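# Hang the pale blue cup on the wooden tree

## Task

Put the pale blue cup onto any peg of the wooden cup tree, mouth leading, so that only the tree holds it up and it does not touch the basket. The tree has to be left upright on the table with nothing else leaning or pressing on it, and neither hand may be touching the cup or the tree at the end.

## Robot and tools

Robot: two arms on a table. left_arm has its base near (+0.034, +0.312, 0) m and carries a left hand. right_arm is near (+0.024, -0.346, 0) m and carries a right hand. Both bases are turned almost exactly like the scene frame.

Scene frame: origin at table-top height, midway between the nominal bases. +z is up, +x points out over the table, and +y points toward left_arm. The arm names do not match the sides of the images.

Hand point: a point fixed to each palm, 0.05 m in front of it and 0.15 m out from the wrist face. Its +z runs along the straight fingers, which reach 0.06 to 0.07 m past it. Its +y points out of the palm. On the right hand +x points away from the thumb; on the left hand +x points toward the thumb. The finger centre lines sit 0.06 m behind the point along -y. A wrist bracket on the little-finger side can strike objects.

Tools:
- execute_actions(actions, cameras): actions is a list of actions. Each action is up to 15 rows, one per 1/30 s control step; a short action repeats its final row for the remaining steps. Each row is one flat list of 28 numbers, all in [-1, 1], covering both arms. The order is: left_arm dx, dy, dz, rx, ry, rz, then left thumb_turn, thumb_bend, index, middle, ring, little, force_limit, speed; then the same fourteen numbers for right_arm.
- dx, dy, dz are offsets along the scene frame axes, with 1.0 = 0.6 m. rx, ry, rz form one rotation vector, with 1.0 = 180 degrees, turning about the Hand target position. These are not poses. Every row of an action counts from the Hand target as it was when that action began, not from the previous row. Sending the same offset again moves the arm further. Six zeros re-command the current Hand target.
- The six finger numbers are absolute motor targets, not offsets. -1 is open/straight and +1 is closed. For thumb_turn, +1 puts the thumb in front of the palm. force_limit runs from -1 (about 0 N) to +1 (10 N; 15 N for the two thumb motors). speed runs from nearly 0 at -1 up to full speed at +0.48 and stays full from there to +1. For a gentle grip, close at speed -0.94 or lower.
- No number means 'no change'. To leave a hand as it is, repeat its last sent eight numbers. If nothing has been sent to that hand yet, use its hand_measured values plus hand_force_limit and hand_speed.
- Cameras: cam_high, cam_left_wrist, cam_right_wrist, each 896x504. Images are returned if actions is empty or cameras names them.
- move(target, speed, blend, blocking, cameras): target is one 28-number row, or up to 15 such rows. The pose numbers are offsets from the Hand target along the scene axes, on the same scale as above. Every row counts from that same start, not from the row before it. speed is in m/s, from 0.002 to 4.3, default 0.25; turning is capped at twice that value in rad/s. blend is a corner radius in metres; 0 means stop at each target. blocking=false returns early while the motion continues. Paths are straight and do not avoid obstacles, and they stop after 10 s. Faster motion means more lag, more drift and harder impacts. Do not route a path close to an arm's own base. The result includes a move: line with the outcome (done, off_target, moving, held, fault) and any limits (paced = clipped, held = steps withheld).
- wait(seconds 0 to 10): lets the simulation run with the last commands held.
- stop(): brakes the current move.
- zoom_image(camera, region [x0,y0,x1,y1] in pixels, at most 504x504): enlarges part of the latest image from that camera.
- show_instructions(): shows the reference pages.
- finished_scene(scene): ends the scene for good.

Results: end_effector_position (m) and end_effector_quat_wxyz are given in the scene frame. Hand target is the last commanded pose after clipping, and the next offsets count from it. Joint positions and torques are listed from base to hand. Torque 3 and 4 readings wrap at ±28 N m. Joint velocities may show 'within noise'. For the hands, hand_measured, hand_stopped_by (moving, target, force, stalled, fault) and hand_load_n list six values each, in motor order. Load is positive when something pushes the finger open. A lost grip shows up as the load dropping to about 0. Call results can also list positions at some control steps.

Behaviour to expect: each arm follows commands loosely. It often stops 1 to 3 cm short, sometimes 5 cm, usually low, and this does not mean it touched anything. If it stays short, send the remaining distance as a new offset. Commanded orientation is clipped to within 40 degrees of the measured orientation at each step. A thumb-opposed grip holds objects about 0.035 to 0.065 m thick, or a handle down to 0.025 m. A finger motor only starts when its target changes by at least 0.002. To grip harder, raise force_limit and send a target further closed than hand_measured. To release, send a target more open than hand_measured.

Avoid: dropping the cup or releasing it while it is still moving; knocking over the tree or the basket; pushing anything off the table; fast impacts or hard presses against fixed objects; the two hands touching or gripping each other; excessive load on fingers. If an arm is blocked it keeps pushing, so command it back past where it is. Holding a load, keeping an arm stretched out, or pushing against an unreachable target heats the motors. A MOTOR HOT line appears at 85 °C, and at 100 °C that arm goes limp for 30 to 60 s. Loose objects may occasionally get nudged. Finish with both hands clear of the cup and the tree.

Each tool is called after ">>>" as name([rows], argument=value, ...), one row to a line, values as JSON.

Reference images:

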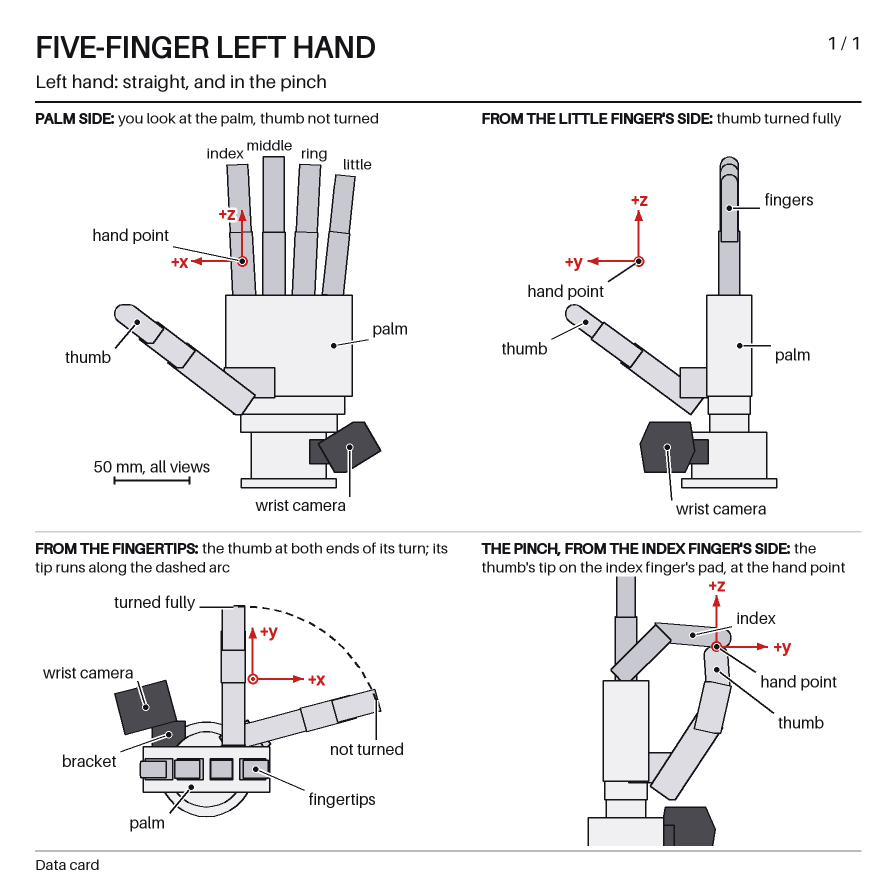

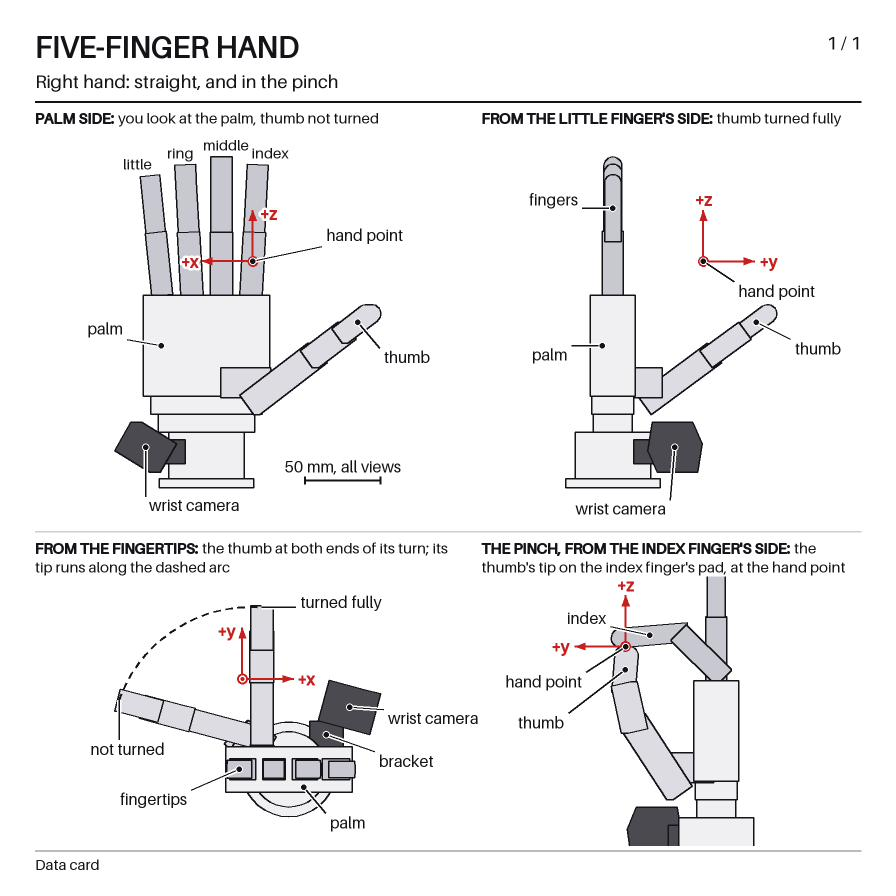

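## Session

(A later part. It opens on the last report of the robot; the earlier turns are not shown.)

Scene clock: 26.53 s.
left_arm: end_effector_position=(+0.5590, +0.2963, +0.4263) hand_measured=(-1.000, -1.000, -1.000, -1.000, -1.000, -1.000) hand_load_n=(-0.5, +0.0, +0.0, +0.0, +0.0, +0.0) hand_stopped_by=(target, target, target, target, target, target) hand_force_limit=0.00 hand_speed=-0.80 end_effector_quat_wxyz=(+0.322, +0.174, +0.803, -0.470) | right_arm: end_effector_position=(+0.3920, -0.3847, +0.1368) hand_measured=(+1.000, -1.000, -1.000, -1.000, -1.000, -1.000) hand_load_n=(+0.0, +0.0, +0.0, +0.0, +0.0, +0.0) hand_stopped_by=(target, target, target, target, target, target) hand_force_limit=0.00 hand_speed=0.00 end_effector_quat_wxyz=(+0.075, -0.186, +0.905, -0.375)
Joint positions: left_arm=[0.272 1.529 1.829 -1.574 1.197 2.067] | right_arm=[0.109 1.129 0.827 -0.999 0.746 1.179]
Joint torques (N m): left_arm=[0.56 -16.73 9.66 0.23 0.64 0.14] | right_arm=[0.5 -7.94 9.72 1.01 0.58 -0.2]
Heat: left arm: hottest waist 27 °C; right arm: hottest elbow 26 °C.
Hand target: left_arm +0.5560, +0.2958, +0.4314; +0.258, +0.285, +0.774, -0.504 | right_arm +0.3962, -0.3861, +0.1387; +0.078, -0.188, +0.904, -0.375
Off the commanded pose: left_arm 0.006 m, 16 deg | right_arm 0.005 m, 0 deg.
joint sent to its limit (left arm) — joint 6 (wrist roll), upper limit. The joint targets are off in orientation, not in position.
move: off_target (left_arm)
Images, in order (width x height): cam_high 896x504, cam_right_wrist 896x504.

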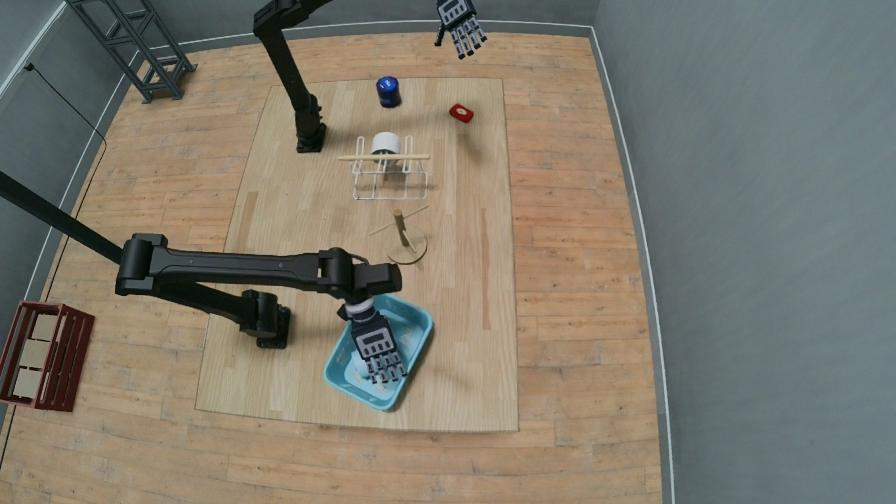

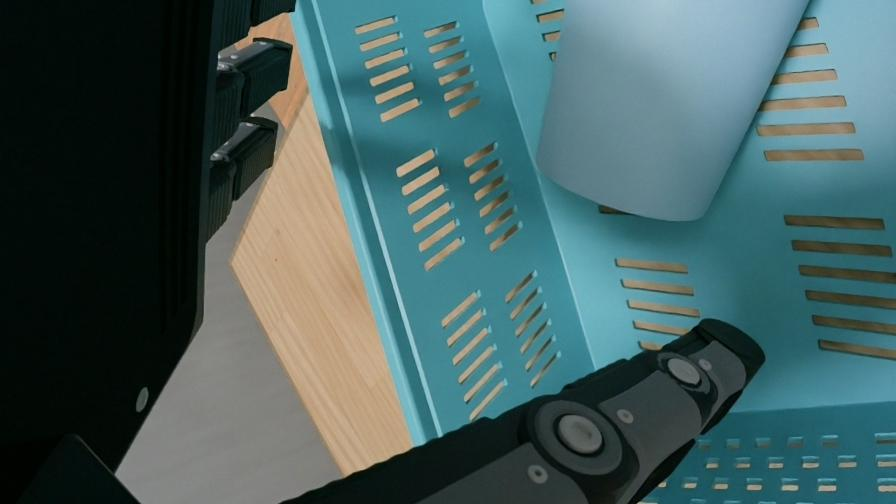

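>>> move(target=[0,0,0,0,0,0,-1,-1,-1,-1,-1,-1,0,-0.8, -0.014,-0.009,-0.085,0,0,0,1,-1,-1,-1,-1,-1,0,0], cameras=["cam_right_wrist", "cam_high"], speed=0.1)

>>> zoom_image(camera="cam_high", region=[310, 240, 450, 420])

Scene clock: 27.93 s.
left_arm: end_effector_position=(+0.5590, +0.2963, +0.4263) hand_measured=(-1.000, -1.000, -1.000, -1.000, -1.000, -1.000) hand_load_n=(+0.0, +0.0, +0.0, +0.0, +0.0, +0.0) hand_stopped_by=(target, target, target, target, target, target) hand_force_limit=0.00 hand_speed=-0.80 end_effector_quat_wxyz=(+0.322, +0.174, +0.803, -0.470) | right_arm: end_effector_position=(+0.3975, -0.3906, +0.1076) hand_measured=(+1.000, -1.000, -1.000, -1.000, -1.000, -1.000) hand_load_n=(+0.0, +0.0, +0.5, +0.0, +0.0, +0.0) hand_stopped_by=(target, target, target, target, target, target) hand_force_limit=0.00 hand_speed=0.00 end_effector_quat_wxyz=(+0.103, -0.168, +0.903, -0.383)
Joint positions: left_arm=[0.272 1.529 1.829 -1.574 1.197 2.067] | right_arm=[0.096 1.135 0.731 -0.826 0.755 1.173]
Joint torques (N m): left_arm=[0.67 -17.14 9.42 0.34 0.64 0.06] | right_arm=[0.44 -5.77 7.28 0.79 0.01 -0.32]
Heat: left arm: hottest waist 27 °C; right arm: hottest elbow 26 °C.
Hand target: left_arm +0.5560, +0.2958, +0.4314; +0.258, +0.285, +0.774, -0.504 | right_arm +0.3879, -0.3915, +0.0877; +0.078, -0.188, +0.904, -0.375
Off the commanded pose: left_arm 0.006 m, 16 deg | right_arm 0.022 m, 4 deg.
joint sent to its limit (left arm) — joint 6 (wrist roll), upper limit. The joint targets are off in orientation, not in position.
move: off_target (left_arm, right_arm)
Images, in order (width x height): cam_high 896x504, cam_right_wrist 896x504.

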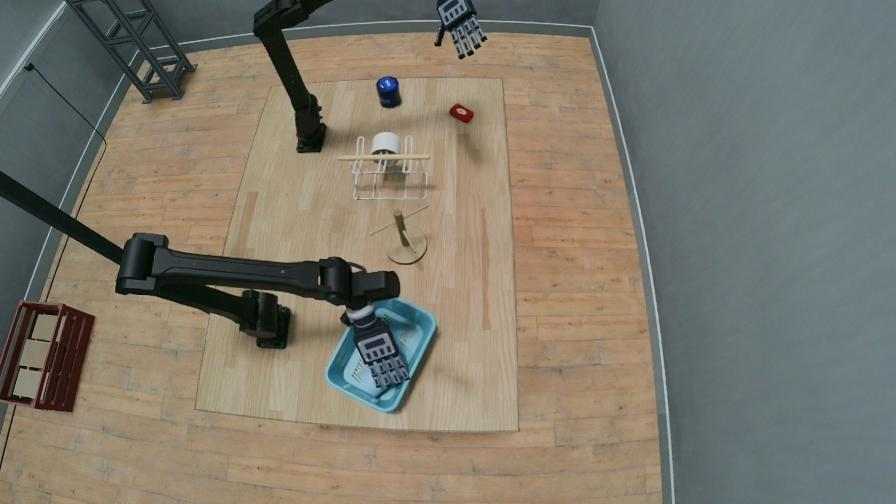

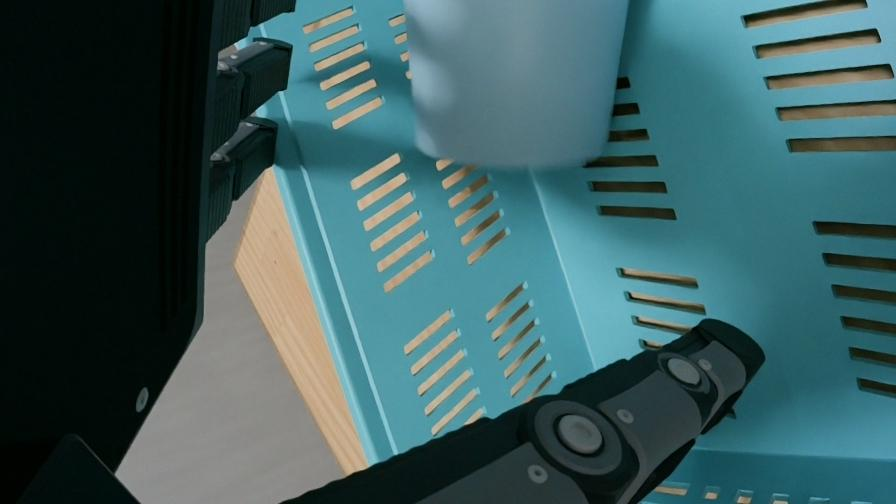

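Scaled by 2.800 from the camera's 896x504 image, which has a finer 1280x720 frame.

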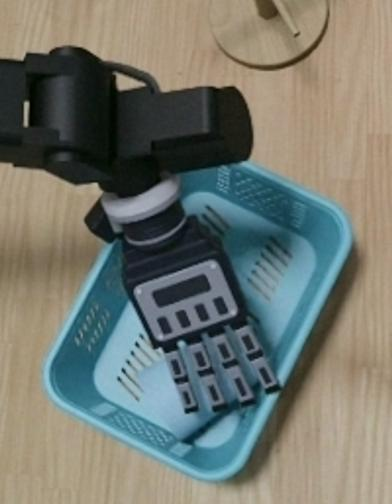

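>>> move(target=[0,0,0,0,0,0,-1,-1,-1,-1,-1,-1,0,-0.8, 0.0,0.0,0.14,0,0,0,1,-1,-1,-1,-1,-1,0,0], cameras=["cam_right_wrist", "cam_high"], speed=0.15)

>>> zoom_image(camera="cam_high", region=[310, 240, 450, 420])

Scene clock: 29.60 s.
left_arm: end_effector_position=(+0.5590, +0.2963, +0.4263) hand_measured=(-1.000, -1.000, -1.000, -1.000, -1.000, -1.000) hand_load_n=(+0.0, +0.0, +0.0, +0.0, +0.0, +0.0) hand_stopped_by=(target, target, target, target, target, target) hand_force_limit=0.00 hand_speed=-0.80 end_effector_quat_wxyz=(+0.322, +0.174, +0.803, -0.470) | right_arm: end_effector_position=(+0.3747, -0.3912, +0.1506) hand_measured=(+1.000, -1.000, -1.000, -1.000, -1.000, -1.000) hand_load_n=(+0.0, +0.0, +0.0, +0.0, +0.0, +0.0) hand_stopped_by=(target, target, target, target, target, target) hand_force_limit=0.00 hand_speed=0.00 end_effector_quat_wxyz=(+0.063, -0.192, +0.905, -0.373)
Joint positions: left_arm=[0.272 1.529 1.829 -1.574 1.197 2.067] | right_arm=[0.093 1.079 0.834 -1.067 0.741 1.155]
Joint torques (N m): left_arm=[1.38 -16.67 9.59 0.18 0.66 0.15] | right_arm=[0.62 -7.82 13.41 -0.16 0.63 -0.17]
Heat: left arm: hottest waist 27 °C; right arm: hottest elbow 26 °C.
Hand target: left_arm +0.5560, +0.2958, +0.4314; +0.258, +0.285, +0.774, -0.504 | right_arm +0.3879, -0.3915, +0.1717; +0.078, -0.188, +0.904, -0.375
Off the commanded pose: left_arm 0.006 m, 16 deg | right_arm 0.025 m, 2 deg.
joint sent to its limit (left arm) — joint 6 (wrist roll), upper limit. The joint targets are off in orientation, not in position.
move: off_target (left_arm, right_arm)
Images, in order (width x height): cam_high 896x504, cam_right_wrist 896x504.

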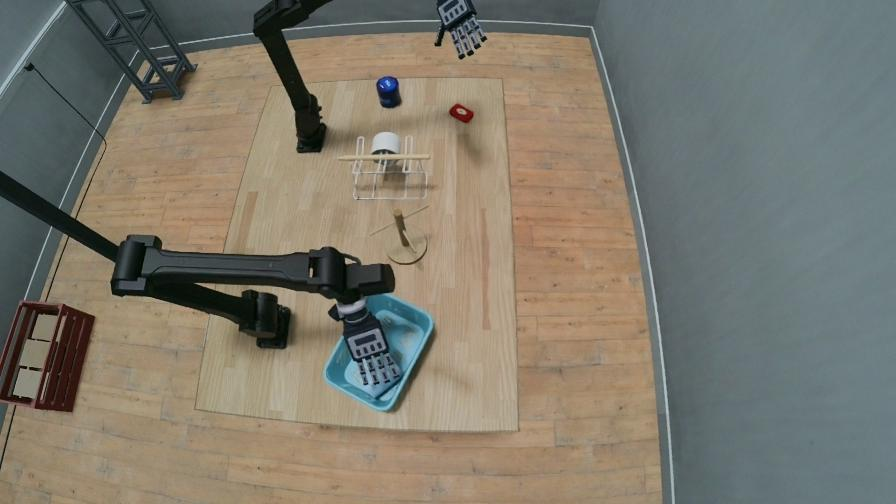

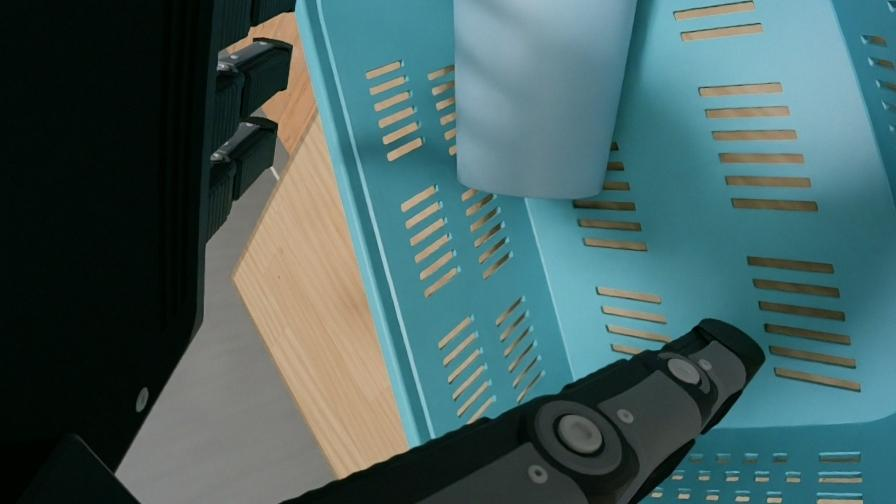

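Scaled by 2.800 from the camera's 896x504 image, which has a finer 1280x720 frame.

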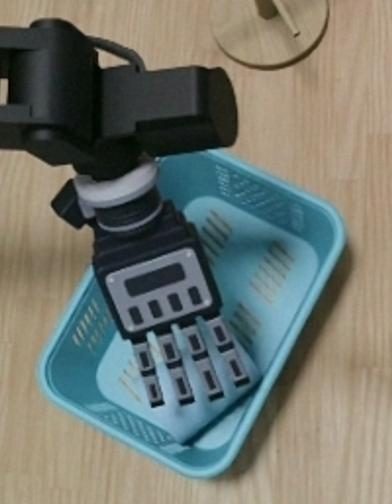

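>>> move(target=[0,0,0,0,0,0,-1,-1,-1,-1,-1,-1,0,-0.8, 0.0,0.0,0.16,0.2246,0.1102,0.0275,1,-1,-1,-1,-1,-1,0,0], cameras=["cam_right_wrist", "cam_high"], speed=0.25)

>>> zoom_image(camera="cam_high", region=[310, 240, 450, 420])

Scene clock: 33.20 s.
left_arm: end_effector_position=(+0.5590, +0.2963, +0.4263) hand_measured=(-1.000, -1.000, -1.000, -1.000, -1.000, -1.000) hand_load_n=(+0.0, +0.0, +0.0, +0.0, +0.0, +0.0) hand_stopped_by=(target, target, target, target, target, target) hand_force_limit=0.00 hand_speed=-0.80 end_effector_quat_wxyz=(+0.322, +0.174, +0.803, -0.470) | right_arm: end_effector_position=(+0.3774, -0.3864, +0.2511) hand_measured=(+1.000, -1.000, -1.000, -1.000, -1.000, -1.000) hand_load_n=(+0.0, +0.0, +0.0, +0.0, +0.0, +0.0) hand_stopped_by=(target, target, target, target, target, target) hand_force_limit=0.00 hand_speed=0.00 end_effector_quat_wxyz=(-0.016, -0.242, +0.970, +0.007)
Joint positions: left_arm=[0.272 1.529 1.829 -1.574 1.197 2.067] | right_arm=[-0.304 1.332 1.343 -1.616 0.004 0.788]
Joint torques (N m): left_arm=[0.15 -17.08 9.58 0.13 0.67 0.13] | right_arm=[0.62 -10.99 13.55 -0.32 -0.03 -0.18]
Heat: left arm: hottest waist 27 °C; right arm: hottest elbow 27 °C.
Hand target: left_arm +0.5560, +0.2958, +0.4314; +0.258, +0.285, +0.774, -0.504 | right_arm +0.3880, -0.3915, +0.2677; +0.000, -0.248, +0.969, +0.000
Off the commanded pose: left_arm 0.006 m, 16 deg | right_arm 0.020 m, 2 deg.
joint sent to its limit (left arm) — joint 6 (wrist roll), upper limit. The joint targets are off in orientation, not in position.
move: off_target (left_arm, right_arm)
Images, in order (width x height): cam_high 896x504, cam_right_wrist 896x504.

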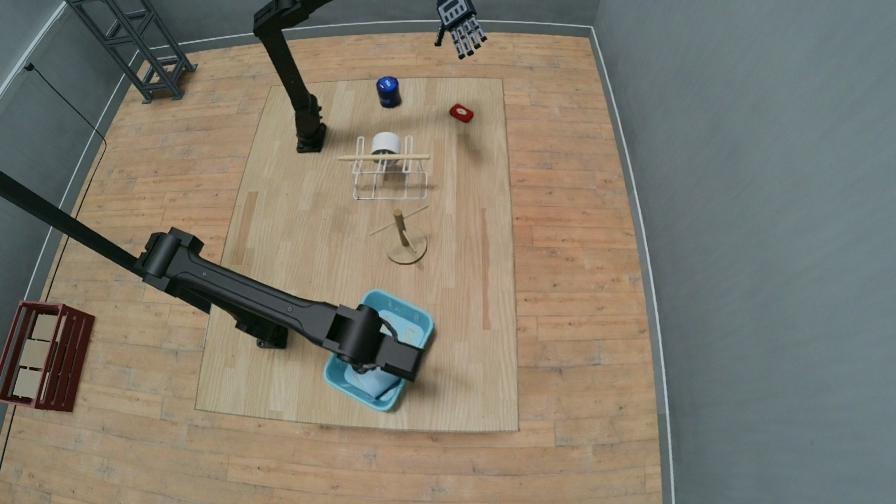

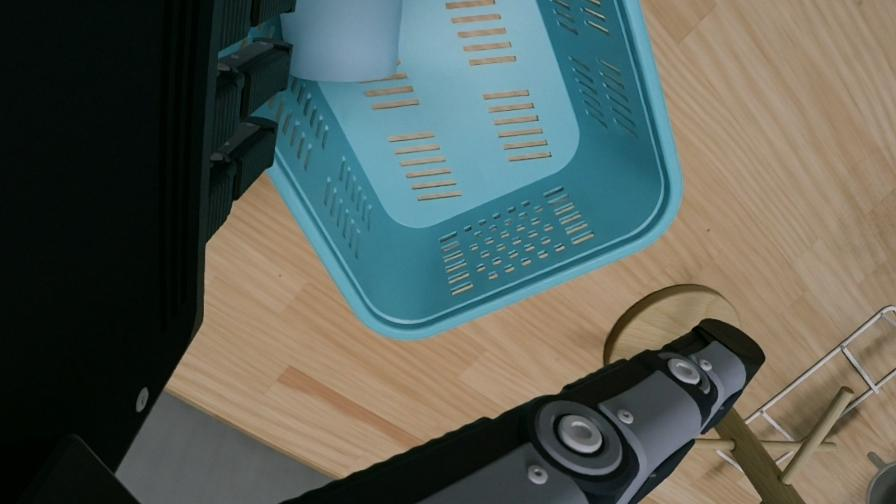

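Scaled by 2.800 from the camera's 896x504 image, which has a finer 1280x720 frame.

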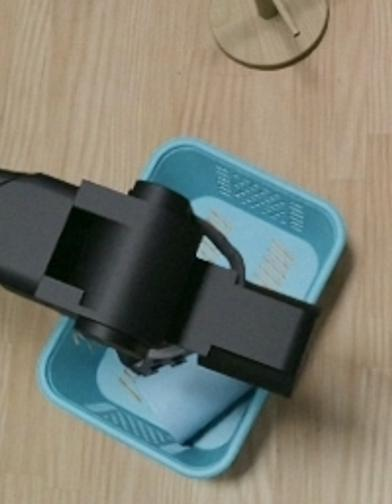

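>>> move(target=[0,0,0,0,0,0,-1,-1,-1,-1,-1,-1,0,-0.8, -0.08,-0.1,0.03,0,0,0,1,-1,-1,-1,-1,-1,0,0], cameras=["cam_right_wrist", "cam_high"], speed=0.25)

Scene clock: 34.70 s.
left_arm: end_effector_position=(+0.5590, +0.2963, +0.4263) hand_measured=(-1.000, -1.000, -1.000, -1.000, -1.000, -1.000) hand_load_n=(-0.5, +0.0, +0.0, +0.0, +0.0, +0.0) hand_stopped_by=(target, target, target, target, target, target) hand_force_limit=0.00 hand_speed=-0.80 end_effector_quat_wxyz=(+0.322, +0.174, +0.803, -0.470) | right_arm: end_effector_position=(+0.3327, -0.4450, +0.2658) hand_measured=(+1.000, -1.000, -1.000, -1.000, -1.000, -1.000) hand_load_n=(+0.0, +0.0, +0.0, +0.0, +0.0, +0.0) hand_stopped_by=(target, target, target, target, target, target) hand_force_limit=0.00 hand_speed=0.00 end_effector_quat_wxyz=(-0.019, -0.243, +0.970, +0.014)
Joint positions: left_arm=[0.272 1.529 1.829 -1.574 1.197 2.067] | right_arm=[-0.501 1.293 1.343 -1.667 0.004 0.589]
Joint torques (N m): left_arm=[0.09 -16.5 9.59 0.28 0.65 0.13] | right_arm=[0.5 -11.4 13.56 -0.51 -0.02 -0.2]
Heat: left arm: hottest waist 27 °C; right arm: hottest elbow 27 °C.
Hand target: left_arm +0.5560, +0.2958, +0.4314; +0.258, +0.285, +0.774, -0.504 | right_arm +0.3399, -0.4515, +0.2858; +0.000, -0.248, +0.969, +0.000
Off the commanded pose: left_arm 0.006 m, 16 deg | right_arm 0.022 m, 3 deg.
joint sent to its limit (left arm) — joint 6 (wrist roll), upper limit. The joint targets are off in orientation, not in position.
move: off_target (left_arm, right_arm)
Images, in order (width x height): cam_high 896x504, cam_right_wrist 896x504.

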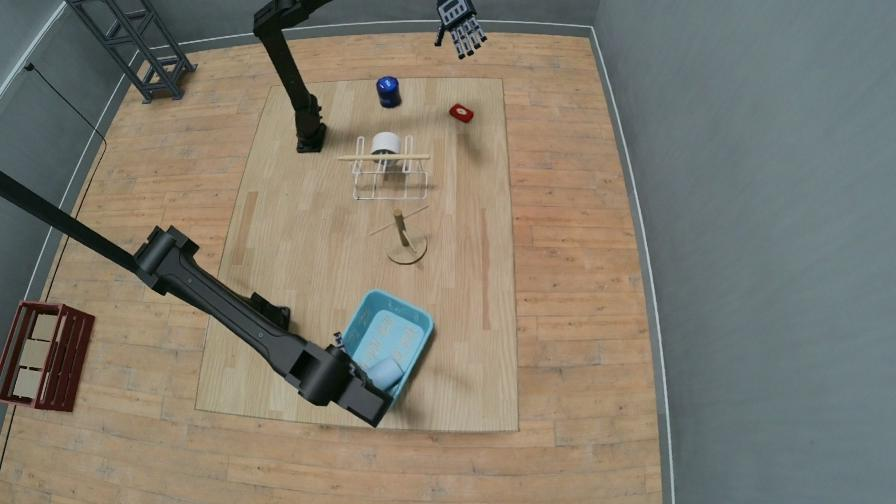

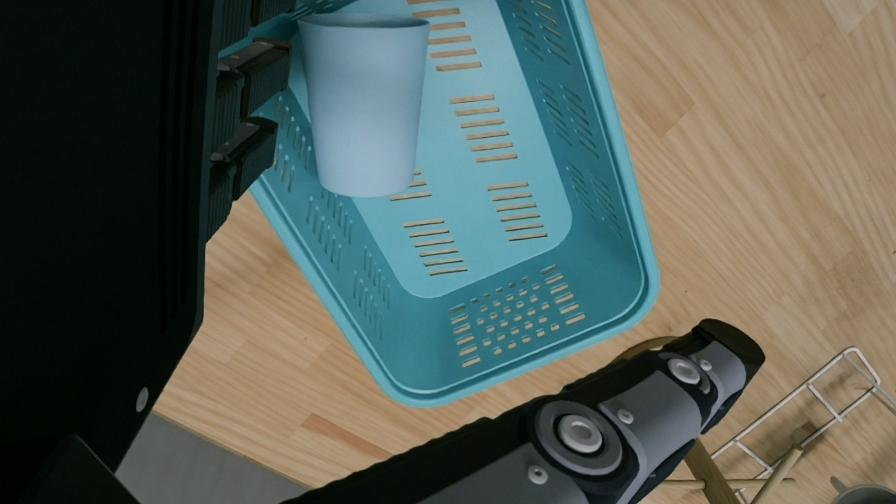

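>>> move(target=[0,0,0,0,0,0,-1,-1,-1,-1,-1,-1,0,-0.8, 0.103,0.007,-0.2,-0.2125,-0.1322,0.0331,1,-1,-0.5,-0.5,-0.55,-0.6,0,0], cameras=["cam_right_wrist", "cam_high"], speed=0.25)

Scene clock: 39.07 s.
left_arm: end_effector_position=(+0.5590, +0.2963, +0.4263) hand_measured=(-1.000, -1.000, -1.000, -1.000, -1.000, -1.000) hand_load_n=(+0.0, +0.0, +0.0, +0.0, +0.0, +0.0) hand_stopped_by=(target, target, target, target, target, target) hand_force_limit=0.00 hand_speed=-0.80 end_effector_quat_wxyz=(+0.322, +0.174, +0.803, -0.470) | right_arm: end_effector_position=(+0.3960, -0.4485, +0.1576) hand_measured=(+1.000, -1.000, -0.500, -0.500, -0.550, -0.600) hand_load_n=(+0.0, +0.0, +0.0, +0.0, +0.0, +0.0) hand_stopped_by=(target, target, target, target, target, target) hand_force_limit=0.00 hand_speed=0.00 end_effector_quat_wxyz=(+0.102, -0.281, +0.885, -0.358)
Joint positions: left_arm=[0.272 1.529 1.829 -1.574 1.197 2.067] | right_arm=[-0.155 1.045 0.809 -0.767 0.541 0.651]
Joint torques (N m): left_arm=[1.14 -16.44 9.57 0.29 0.69 0.18] | right_arm=[1.61 -8.7 10.25 1.7 0.64 -0.05]
Heat: left arm: hottest waist 27 °C; right arm: hottest elbow 28 °C.
Hand target: left_arm +0.5560, +0.2958, +0.4314; +0.258, +0.285, +0.774, -0.504 | right_arm +0.4016, -0.4473, +0.1656; +0.115, -0.278, +0.881, -0.365
Off the commanded pose: left_arm 0.006 m, 16 deg | right_arm 0.010 m, 2 deg.
joint sent to its limit (left arm) — joint 6 (wrist roll), upper limit. The joint targets are off in orientation, not in position.
move: off_target (left_arm)
Images, in order (width x height): cam_high 896x504, cam_right_wrist 896x504.

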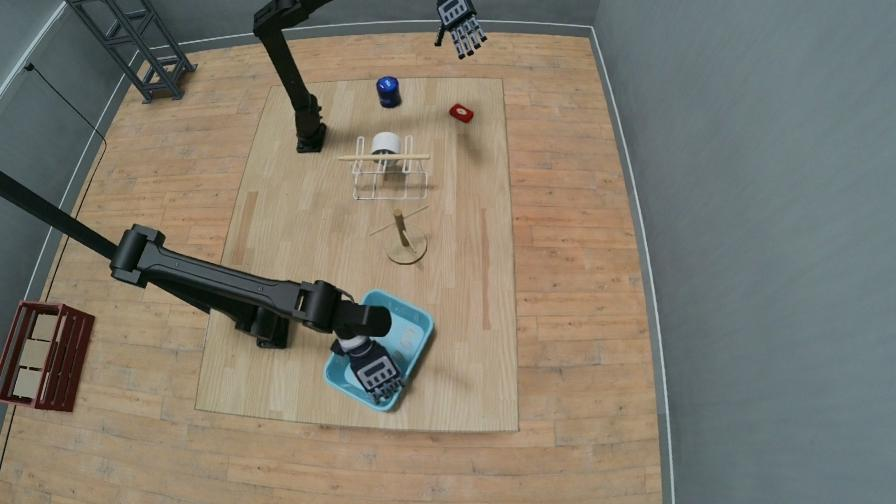

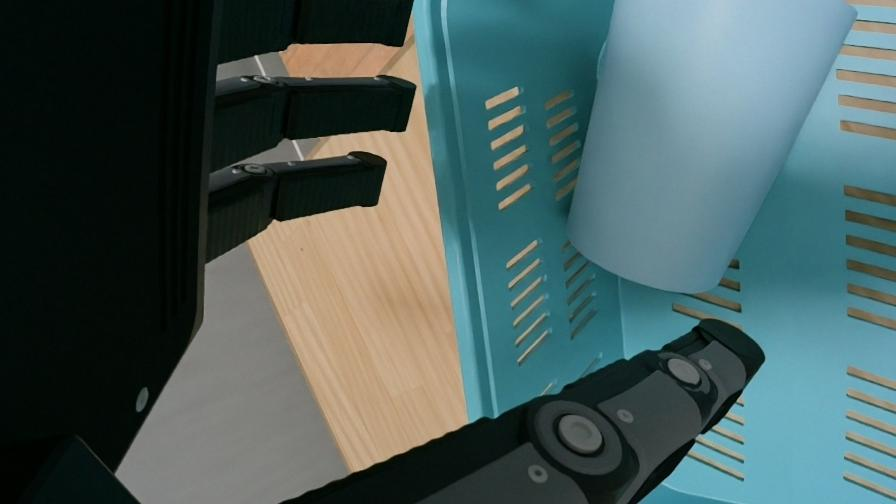

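>>> move(target=[0,0,0,0,0,0,-1,-1,-1,-1,-1,-1,0,-0.8, 0.02,0.003,-0.08,0,0,0,1,-1,-0.5,-0.5,-0.55,-0.6,0,0], cameras=["cam_right_wrist", "cam_high"], speed=0.12)

>>> zoom_image(camera="cam_high", region=[310, 240, 450, 420])

Scene clock: 40.33 s.
left_arm: end_effector_position=(+0.5590, +0.2963, +0.4263) hand_measured=(-1.000, -1.000, -1.000, -1.000, -1.000, -1.000) hand_load_n=(+0.0, +0.0, +0.0, +0.0, +0.0, +0.0) hand_stopped_by=(target, target, target, target, target, target) hand_force_limit=0.00 hand_speed=-0.80 end_effector_quat_wxyz=(+0.322, +0.174, +0.803, -0.470) | right_arm: end_effector_position=(+0.4139, -0.4495, +0.1309) hand_measured=(+1.000, -1.000, -0.500, -0.500, -0.550, -0.600) hand_load_n=(+0.0, +0.0, +0.0, +0.0, +0.0, +0.0) hand_stopped_by=(target, target, target, target, target, target) hand_force_limit=0.00 hand_speed=0.00 end_effector_quat_wxyz=(+0.121, -0.274, +0.878, -0.373)
Joint positions: left_arm=[0.272 1.529 1.829 -1.574 1.197 2.067] | right_arm=[-0.143 1.093 0.749 -0.61 0.558 0.652]
Joint torques (N m): left_arm=[0.73 -17.08 9.47 0.1 0.66 0.13] | right_arm=[1.55 -6.12 8.65 1.54 0.23 0.06]
Heat: left arm: hottest waist 27 °C; right arm: hottest elbow 28 °C.
Hand target: left_arm +0.5560, +0.2958, +0.4314; +0.258, +0.285, +0.774, -0.504 | right_arm +0.4136, -0.4455, +0.1176; +0.115, -0.278, +0.881, -0.365
Off the commanded pose: left_arm 0.006 m, 16 deg | right_arm 0.014 m, 1 deg.
joint sent to its limit (left arm) — joint 6 (wrist roll), upper limit. The joint targets are off in orientation, not in position.
move: off_target (left_arm, right_arm)
Images, in order (width x height): cam_high 896x504, cam_right_wrist 896x504.

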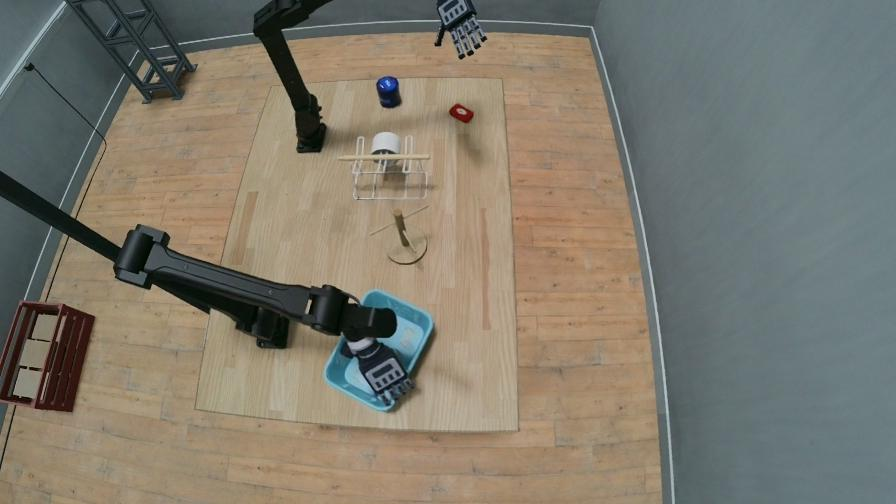

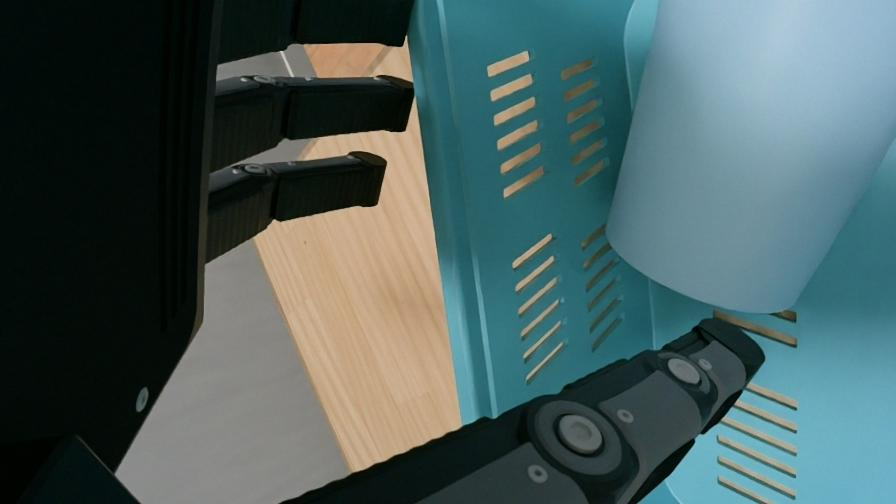

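Scaled by 2.800 from the camera's 896x504 image, which has a finer 1280x720 frame.

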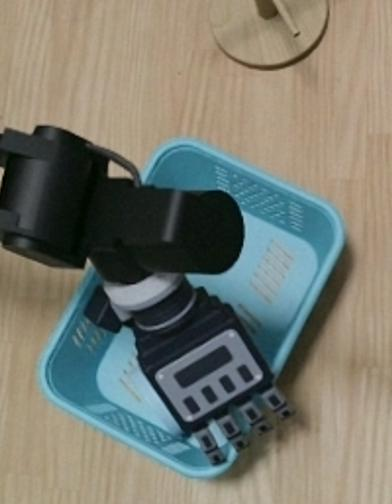

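>>> move([
  [0,0,0,0,0,0,-1,-1,-1,-1,-1,-1,0,-0.8, 0,0,0.12,0,0,0,1,-1,-0.5,-0.5,-0.55,-0.6,0,0],
  [0,0,0,0,0,0,-1,-1,-1,-1,-1,-1,0,-0.8, -0.035,0.0515,0.12,0.1917,0.1608,0.0526,1,-1,-1,-1,-1,-1,0,0],
], cameras=["cam_right_wrist", "cam_high"], speed=0.2)

Scene clock: 45.57 s.
left_arm: end_effector_position=(+0.5590, +0.2963, +0.4263) hand_measured=(-1.000, -1.000, -1.000, -1.000, -1.000, -1.000) hand_load_n=(+0.0, +0.0, +0.0, +0.0, +0.0, +0.0) hand_stopped_by=(target, target, target, target, target, target) hand_force_limit=0.00 hand_speed=-0.80 end_effector_quat_wxyz=(+0.322, +0.174, +0.803, -0.470) | right_arm: end_effector_position=(+0.3786, -0.4066, +0.1753) hand_measured=(+1.000, -1.000, -1.000, -1.000, -1.000, -1.000) hand_load_n=(+0.0, +0.0, -1.0, +0.0, +0.5, +0.0) hand_stopped_by=(target, target, target, target, target, target) hand_force_limit=0.00 hand_speed=0.00 end_effector_quat_wxyz=(-0.014, -0.379, +0.925, +0.012)
Joint positions: left_arm=[0.272 1.529 1.829 -1.574 1.197 2.067] | right_arm=[-0.332 1.417 1.224 -1.415 0 0.471]
Joint torques (N m): left_arm=[1.2 -16.91 9.62 0.18 0.63 0.12] | right_arm=[0.5 -12.75 13.27 -0.25 0.11 -0.17]
Heat: left arm: hottest waist 27 °C; right arm: hottest elbow 28 °C.
Hand target: left_arm +0.5560, +0.2958, +0.4314; +0.258, +0.285, +0.774, -0.504 | right_arm +0.3926, -0.4146, +0.1897; +0.000, -0.382, +0.924, +0.000
Off the commanded pose: left_arm 0.006 m, 16 deg | right_arm 0.022 m, 2 deg.
joint sent to its limit (left arm) — joint 6 (wrist roll), upper limit. The joint targets are off in orientation, not in position.
move: off_target (left_arm, right_arm); target 2's new numbers were sent with right_arm's hand 0.021 m and 2 deg from that target
Images, in order (width x height): cam_high 896x504, cam_right_wrist 896x504.

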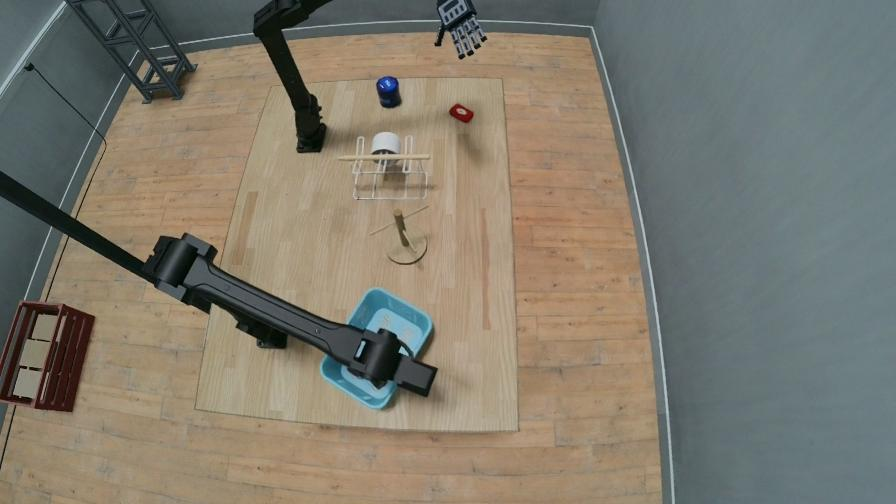

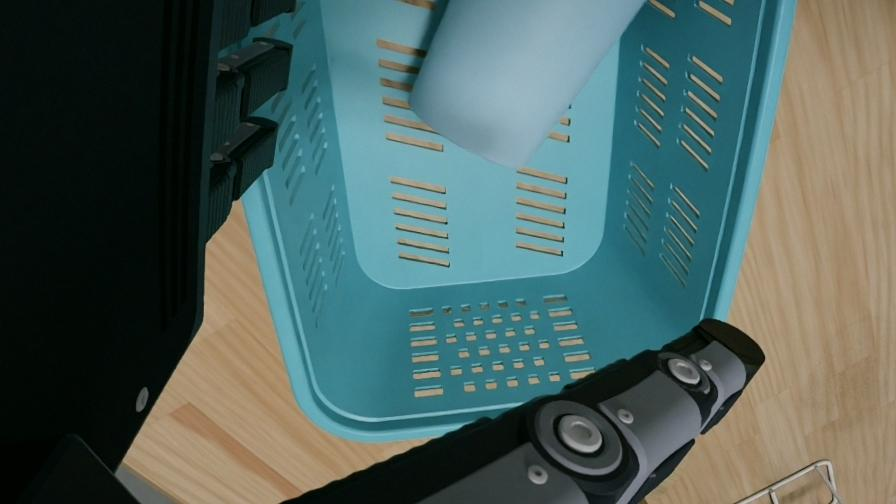

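>>> move(target=[0,0,0,0,0,0,-1,-1,-1,-1,-1,-1,0,-0.8, -0.048,0.021,-0.04,-0.2032,-0.1474,-0.0945,1,-1,-0.5,-0.5,-0.55,-0.6,0,0], cameras=["cam_right_wrist", "cam_high"], speed=0.25)

Scene clock: 48.93 s.
left_arm: end_effector_position=(+0.5590, +0.2963, +0.4263) hand_measured=(-1.000, -1.000, -1.000, -1.000, -1.000, -1.000) hand_load_n=(+0.0, +0.0, +0.0, +0.0, +0.0, +0.0) hand_stopped_by=(target, target, target, target, target, target) hand_force_limit=0.00 hand_speed=-0.80 end_effector_quat_wxyz=(+0.322, +0.174, +0.803, -0.470) | right_arm: end_effector_position=(+0.3576, -0.4042, +0.1599) hand_measured=(+1.000, -1.000, -0.500, -0.500, -0.550, -0.600) hand_load_n=(+0.0, +0.0, +0.0, +0.0, +0.0, +0.0) hand_stopped_by=(target, target, target, target, target, target) hand_force_limit=0.00 hand_speed=0.00 end_effector_quat_wxyz=(+0.075, -0.225, +0.898, -0.370)
Joint positions: left_arm=[0.272 1.529 1.829 -1.574 1.197 2.067] | right_arm=[0.036 0.982 0.792 -1.018 0.7 0.993]
Joint torques (N m): left_arm=[0.85 -16.21 9.54 0.25 0.7 0.09] | right_arm=[1.73 -7 10.1 1.24 0.79 0.15]
Heat: left arm: hottest waist 27 °C; right arm: hottest elbow 28 °C.
Hand target: left_arm +0.5560, +0.2958, +0.4314; +0.258, +0.285, +0.774, -0.504 | right_arm +0.3639, -0.4020, +0.1657; +0.089, -0.216, +0.898, -0.373
Off the commanded pose: left_arm 0.006 m, 16 deg | right_arm 0.009 m, 2 deg.
joint sent to its limit (left arm) — joint 6 (wrist roll), upper limit. The joint targets are off in orientation, not in position.
move: off_target (left_arm)
Images, in order (width x height): cam_high 896x504, cam_right_wrist 896x504.

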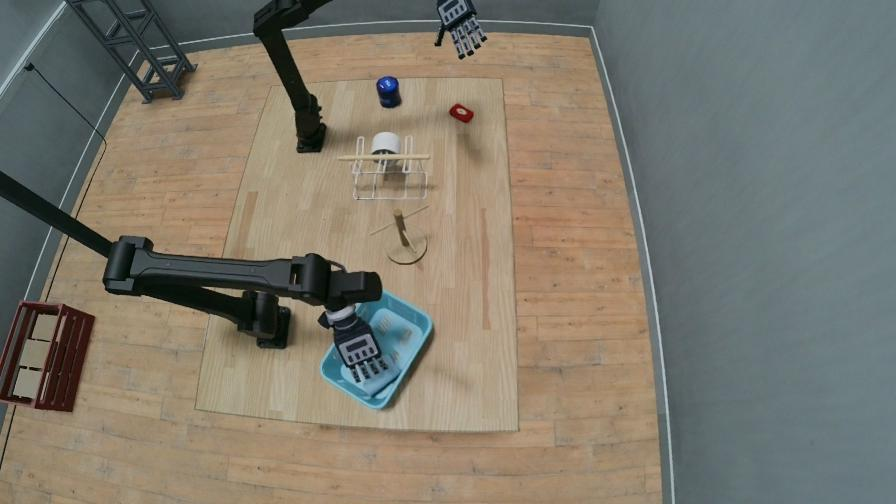

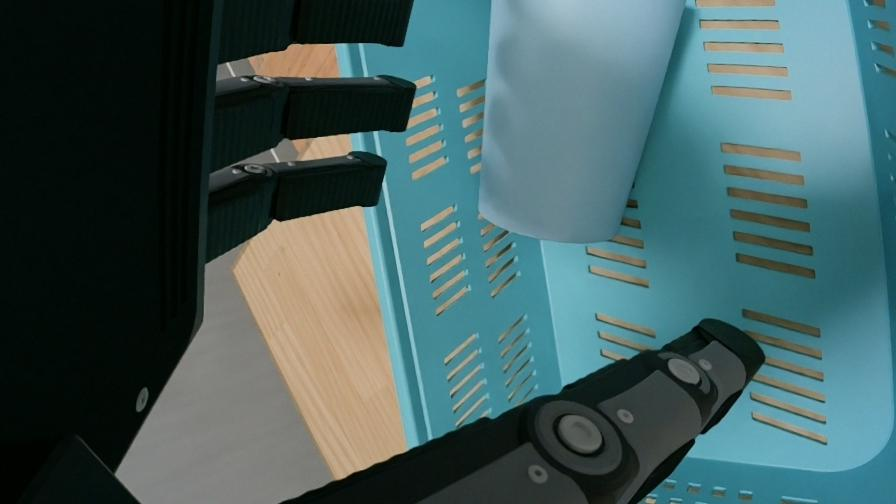

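>>> execute_actions(actions=[])

>>> zoom_image(camera="cam_high", region=[310, 240, 450, 420])

Scene clock: 50.17 s.
left_arm: end_effector_position=(+0.5590, +0.2963, +0.4263) hand_measured=(-1.000, -1.000, -1.000, -1.000, -1.000, -1.000) hand_load_n=(+0.0, +0.0, +0.0, +0.0, +0.0, +0.0) hand_stopped_by=(target, target, target, target, target, target) hand_force_limit=0.00 hand_speed=-0.80 end_effector_quat_wxyz=(+0.322, +0.174, +0.803, -0.470) | right_arm: end_effector_position=(+0.3576, -0.4042, +0.1599) hand_measured=(+1.000, -1.000, -0.500, -0.500, -0.550, -0.600) hand_load_n=(+0.0, +0.0, +0.0, +0.0, +0.0, +0.0) hand_stopped_by=(target, target, target, target, target, target) hand_force_limit=0.00 hand_speed=0.00 end_effector_quat_wxyz=(+0.075, -0.225, +0.898, -0.370)
Joint positions: left_arm=[0.272 1.529 1.829 -1.574 1.197 2.067] | right_arm=[0.036 0.982 0.792 -1.018 0.7 0.994]
Joint velocities: within noise
Joint torques (N m): left_arm=[1.14 -17.14 9.62 0.05 0.64 0.13] | right_arm=[1.61 -7 10.1 1.21 0.79 0.11]
Heat: left arm: hottest waist 27 °C; right arm: hottest elbow 28 °C.
Hand target: left_arm +0.5560, +0.2958, +0.4314; +0.258, +0.285, +0.774, -0.504 | right_arm +0.3639, -0.4020, +0.1657; +0.090, -0.216, +0.898, -0.373
Off the commanded pose: left_arm 0.006 m, 16 deg | right_arm 0.009 m, 2 deg.

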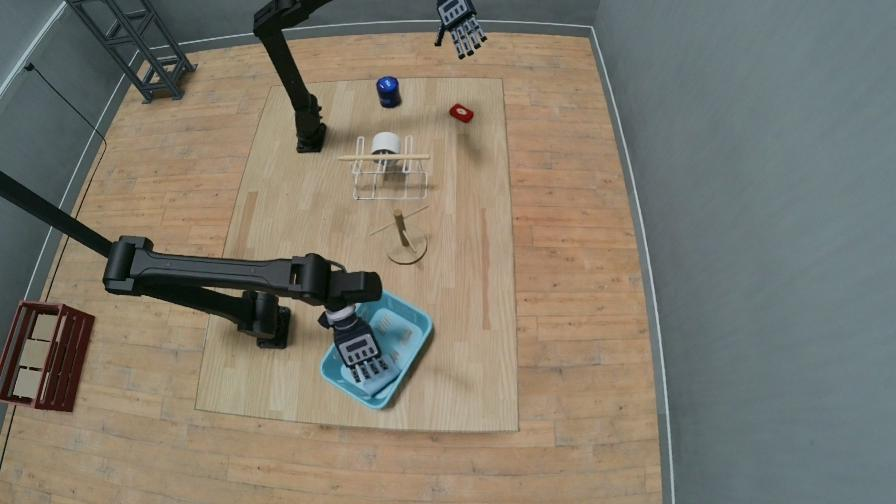

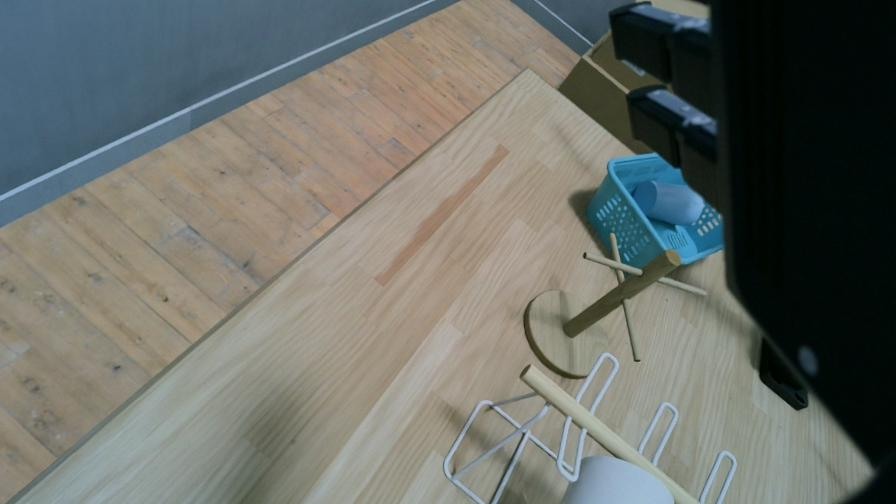

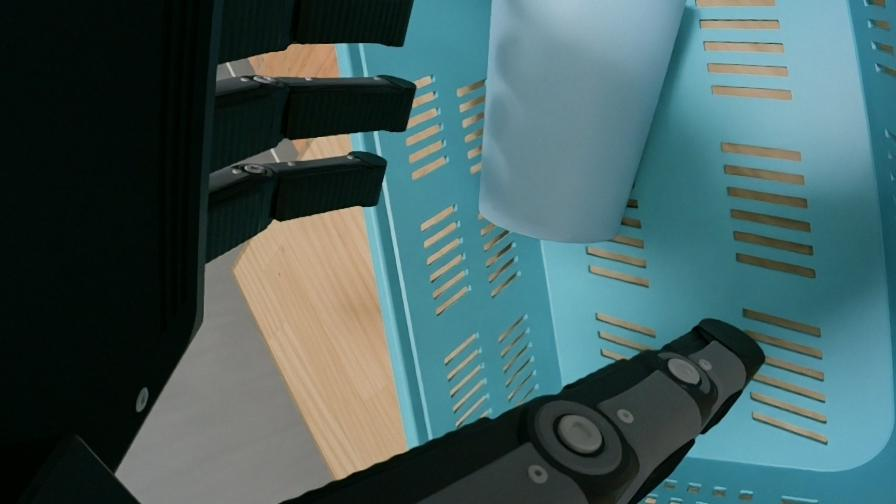

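Scaled by 2.800 from the camera's 896x504 image, which has a finer 1280x720 frame.

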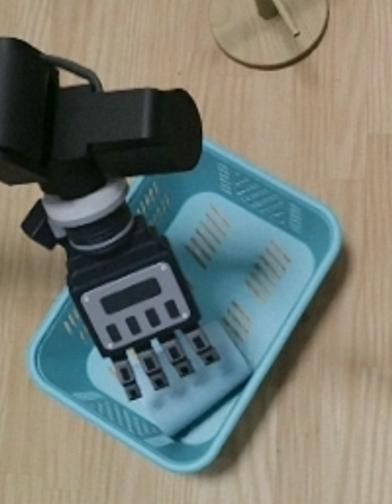

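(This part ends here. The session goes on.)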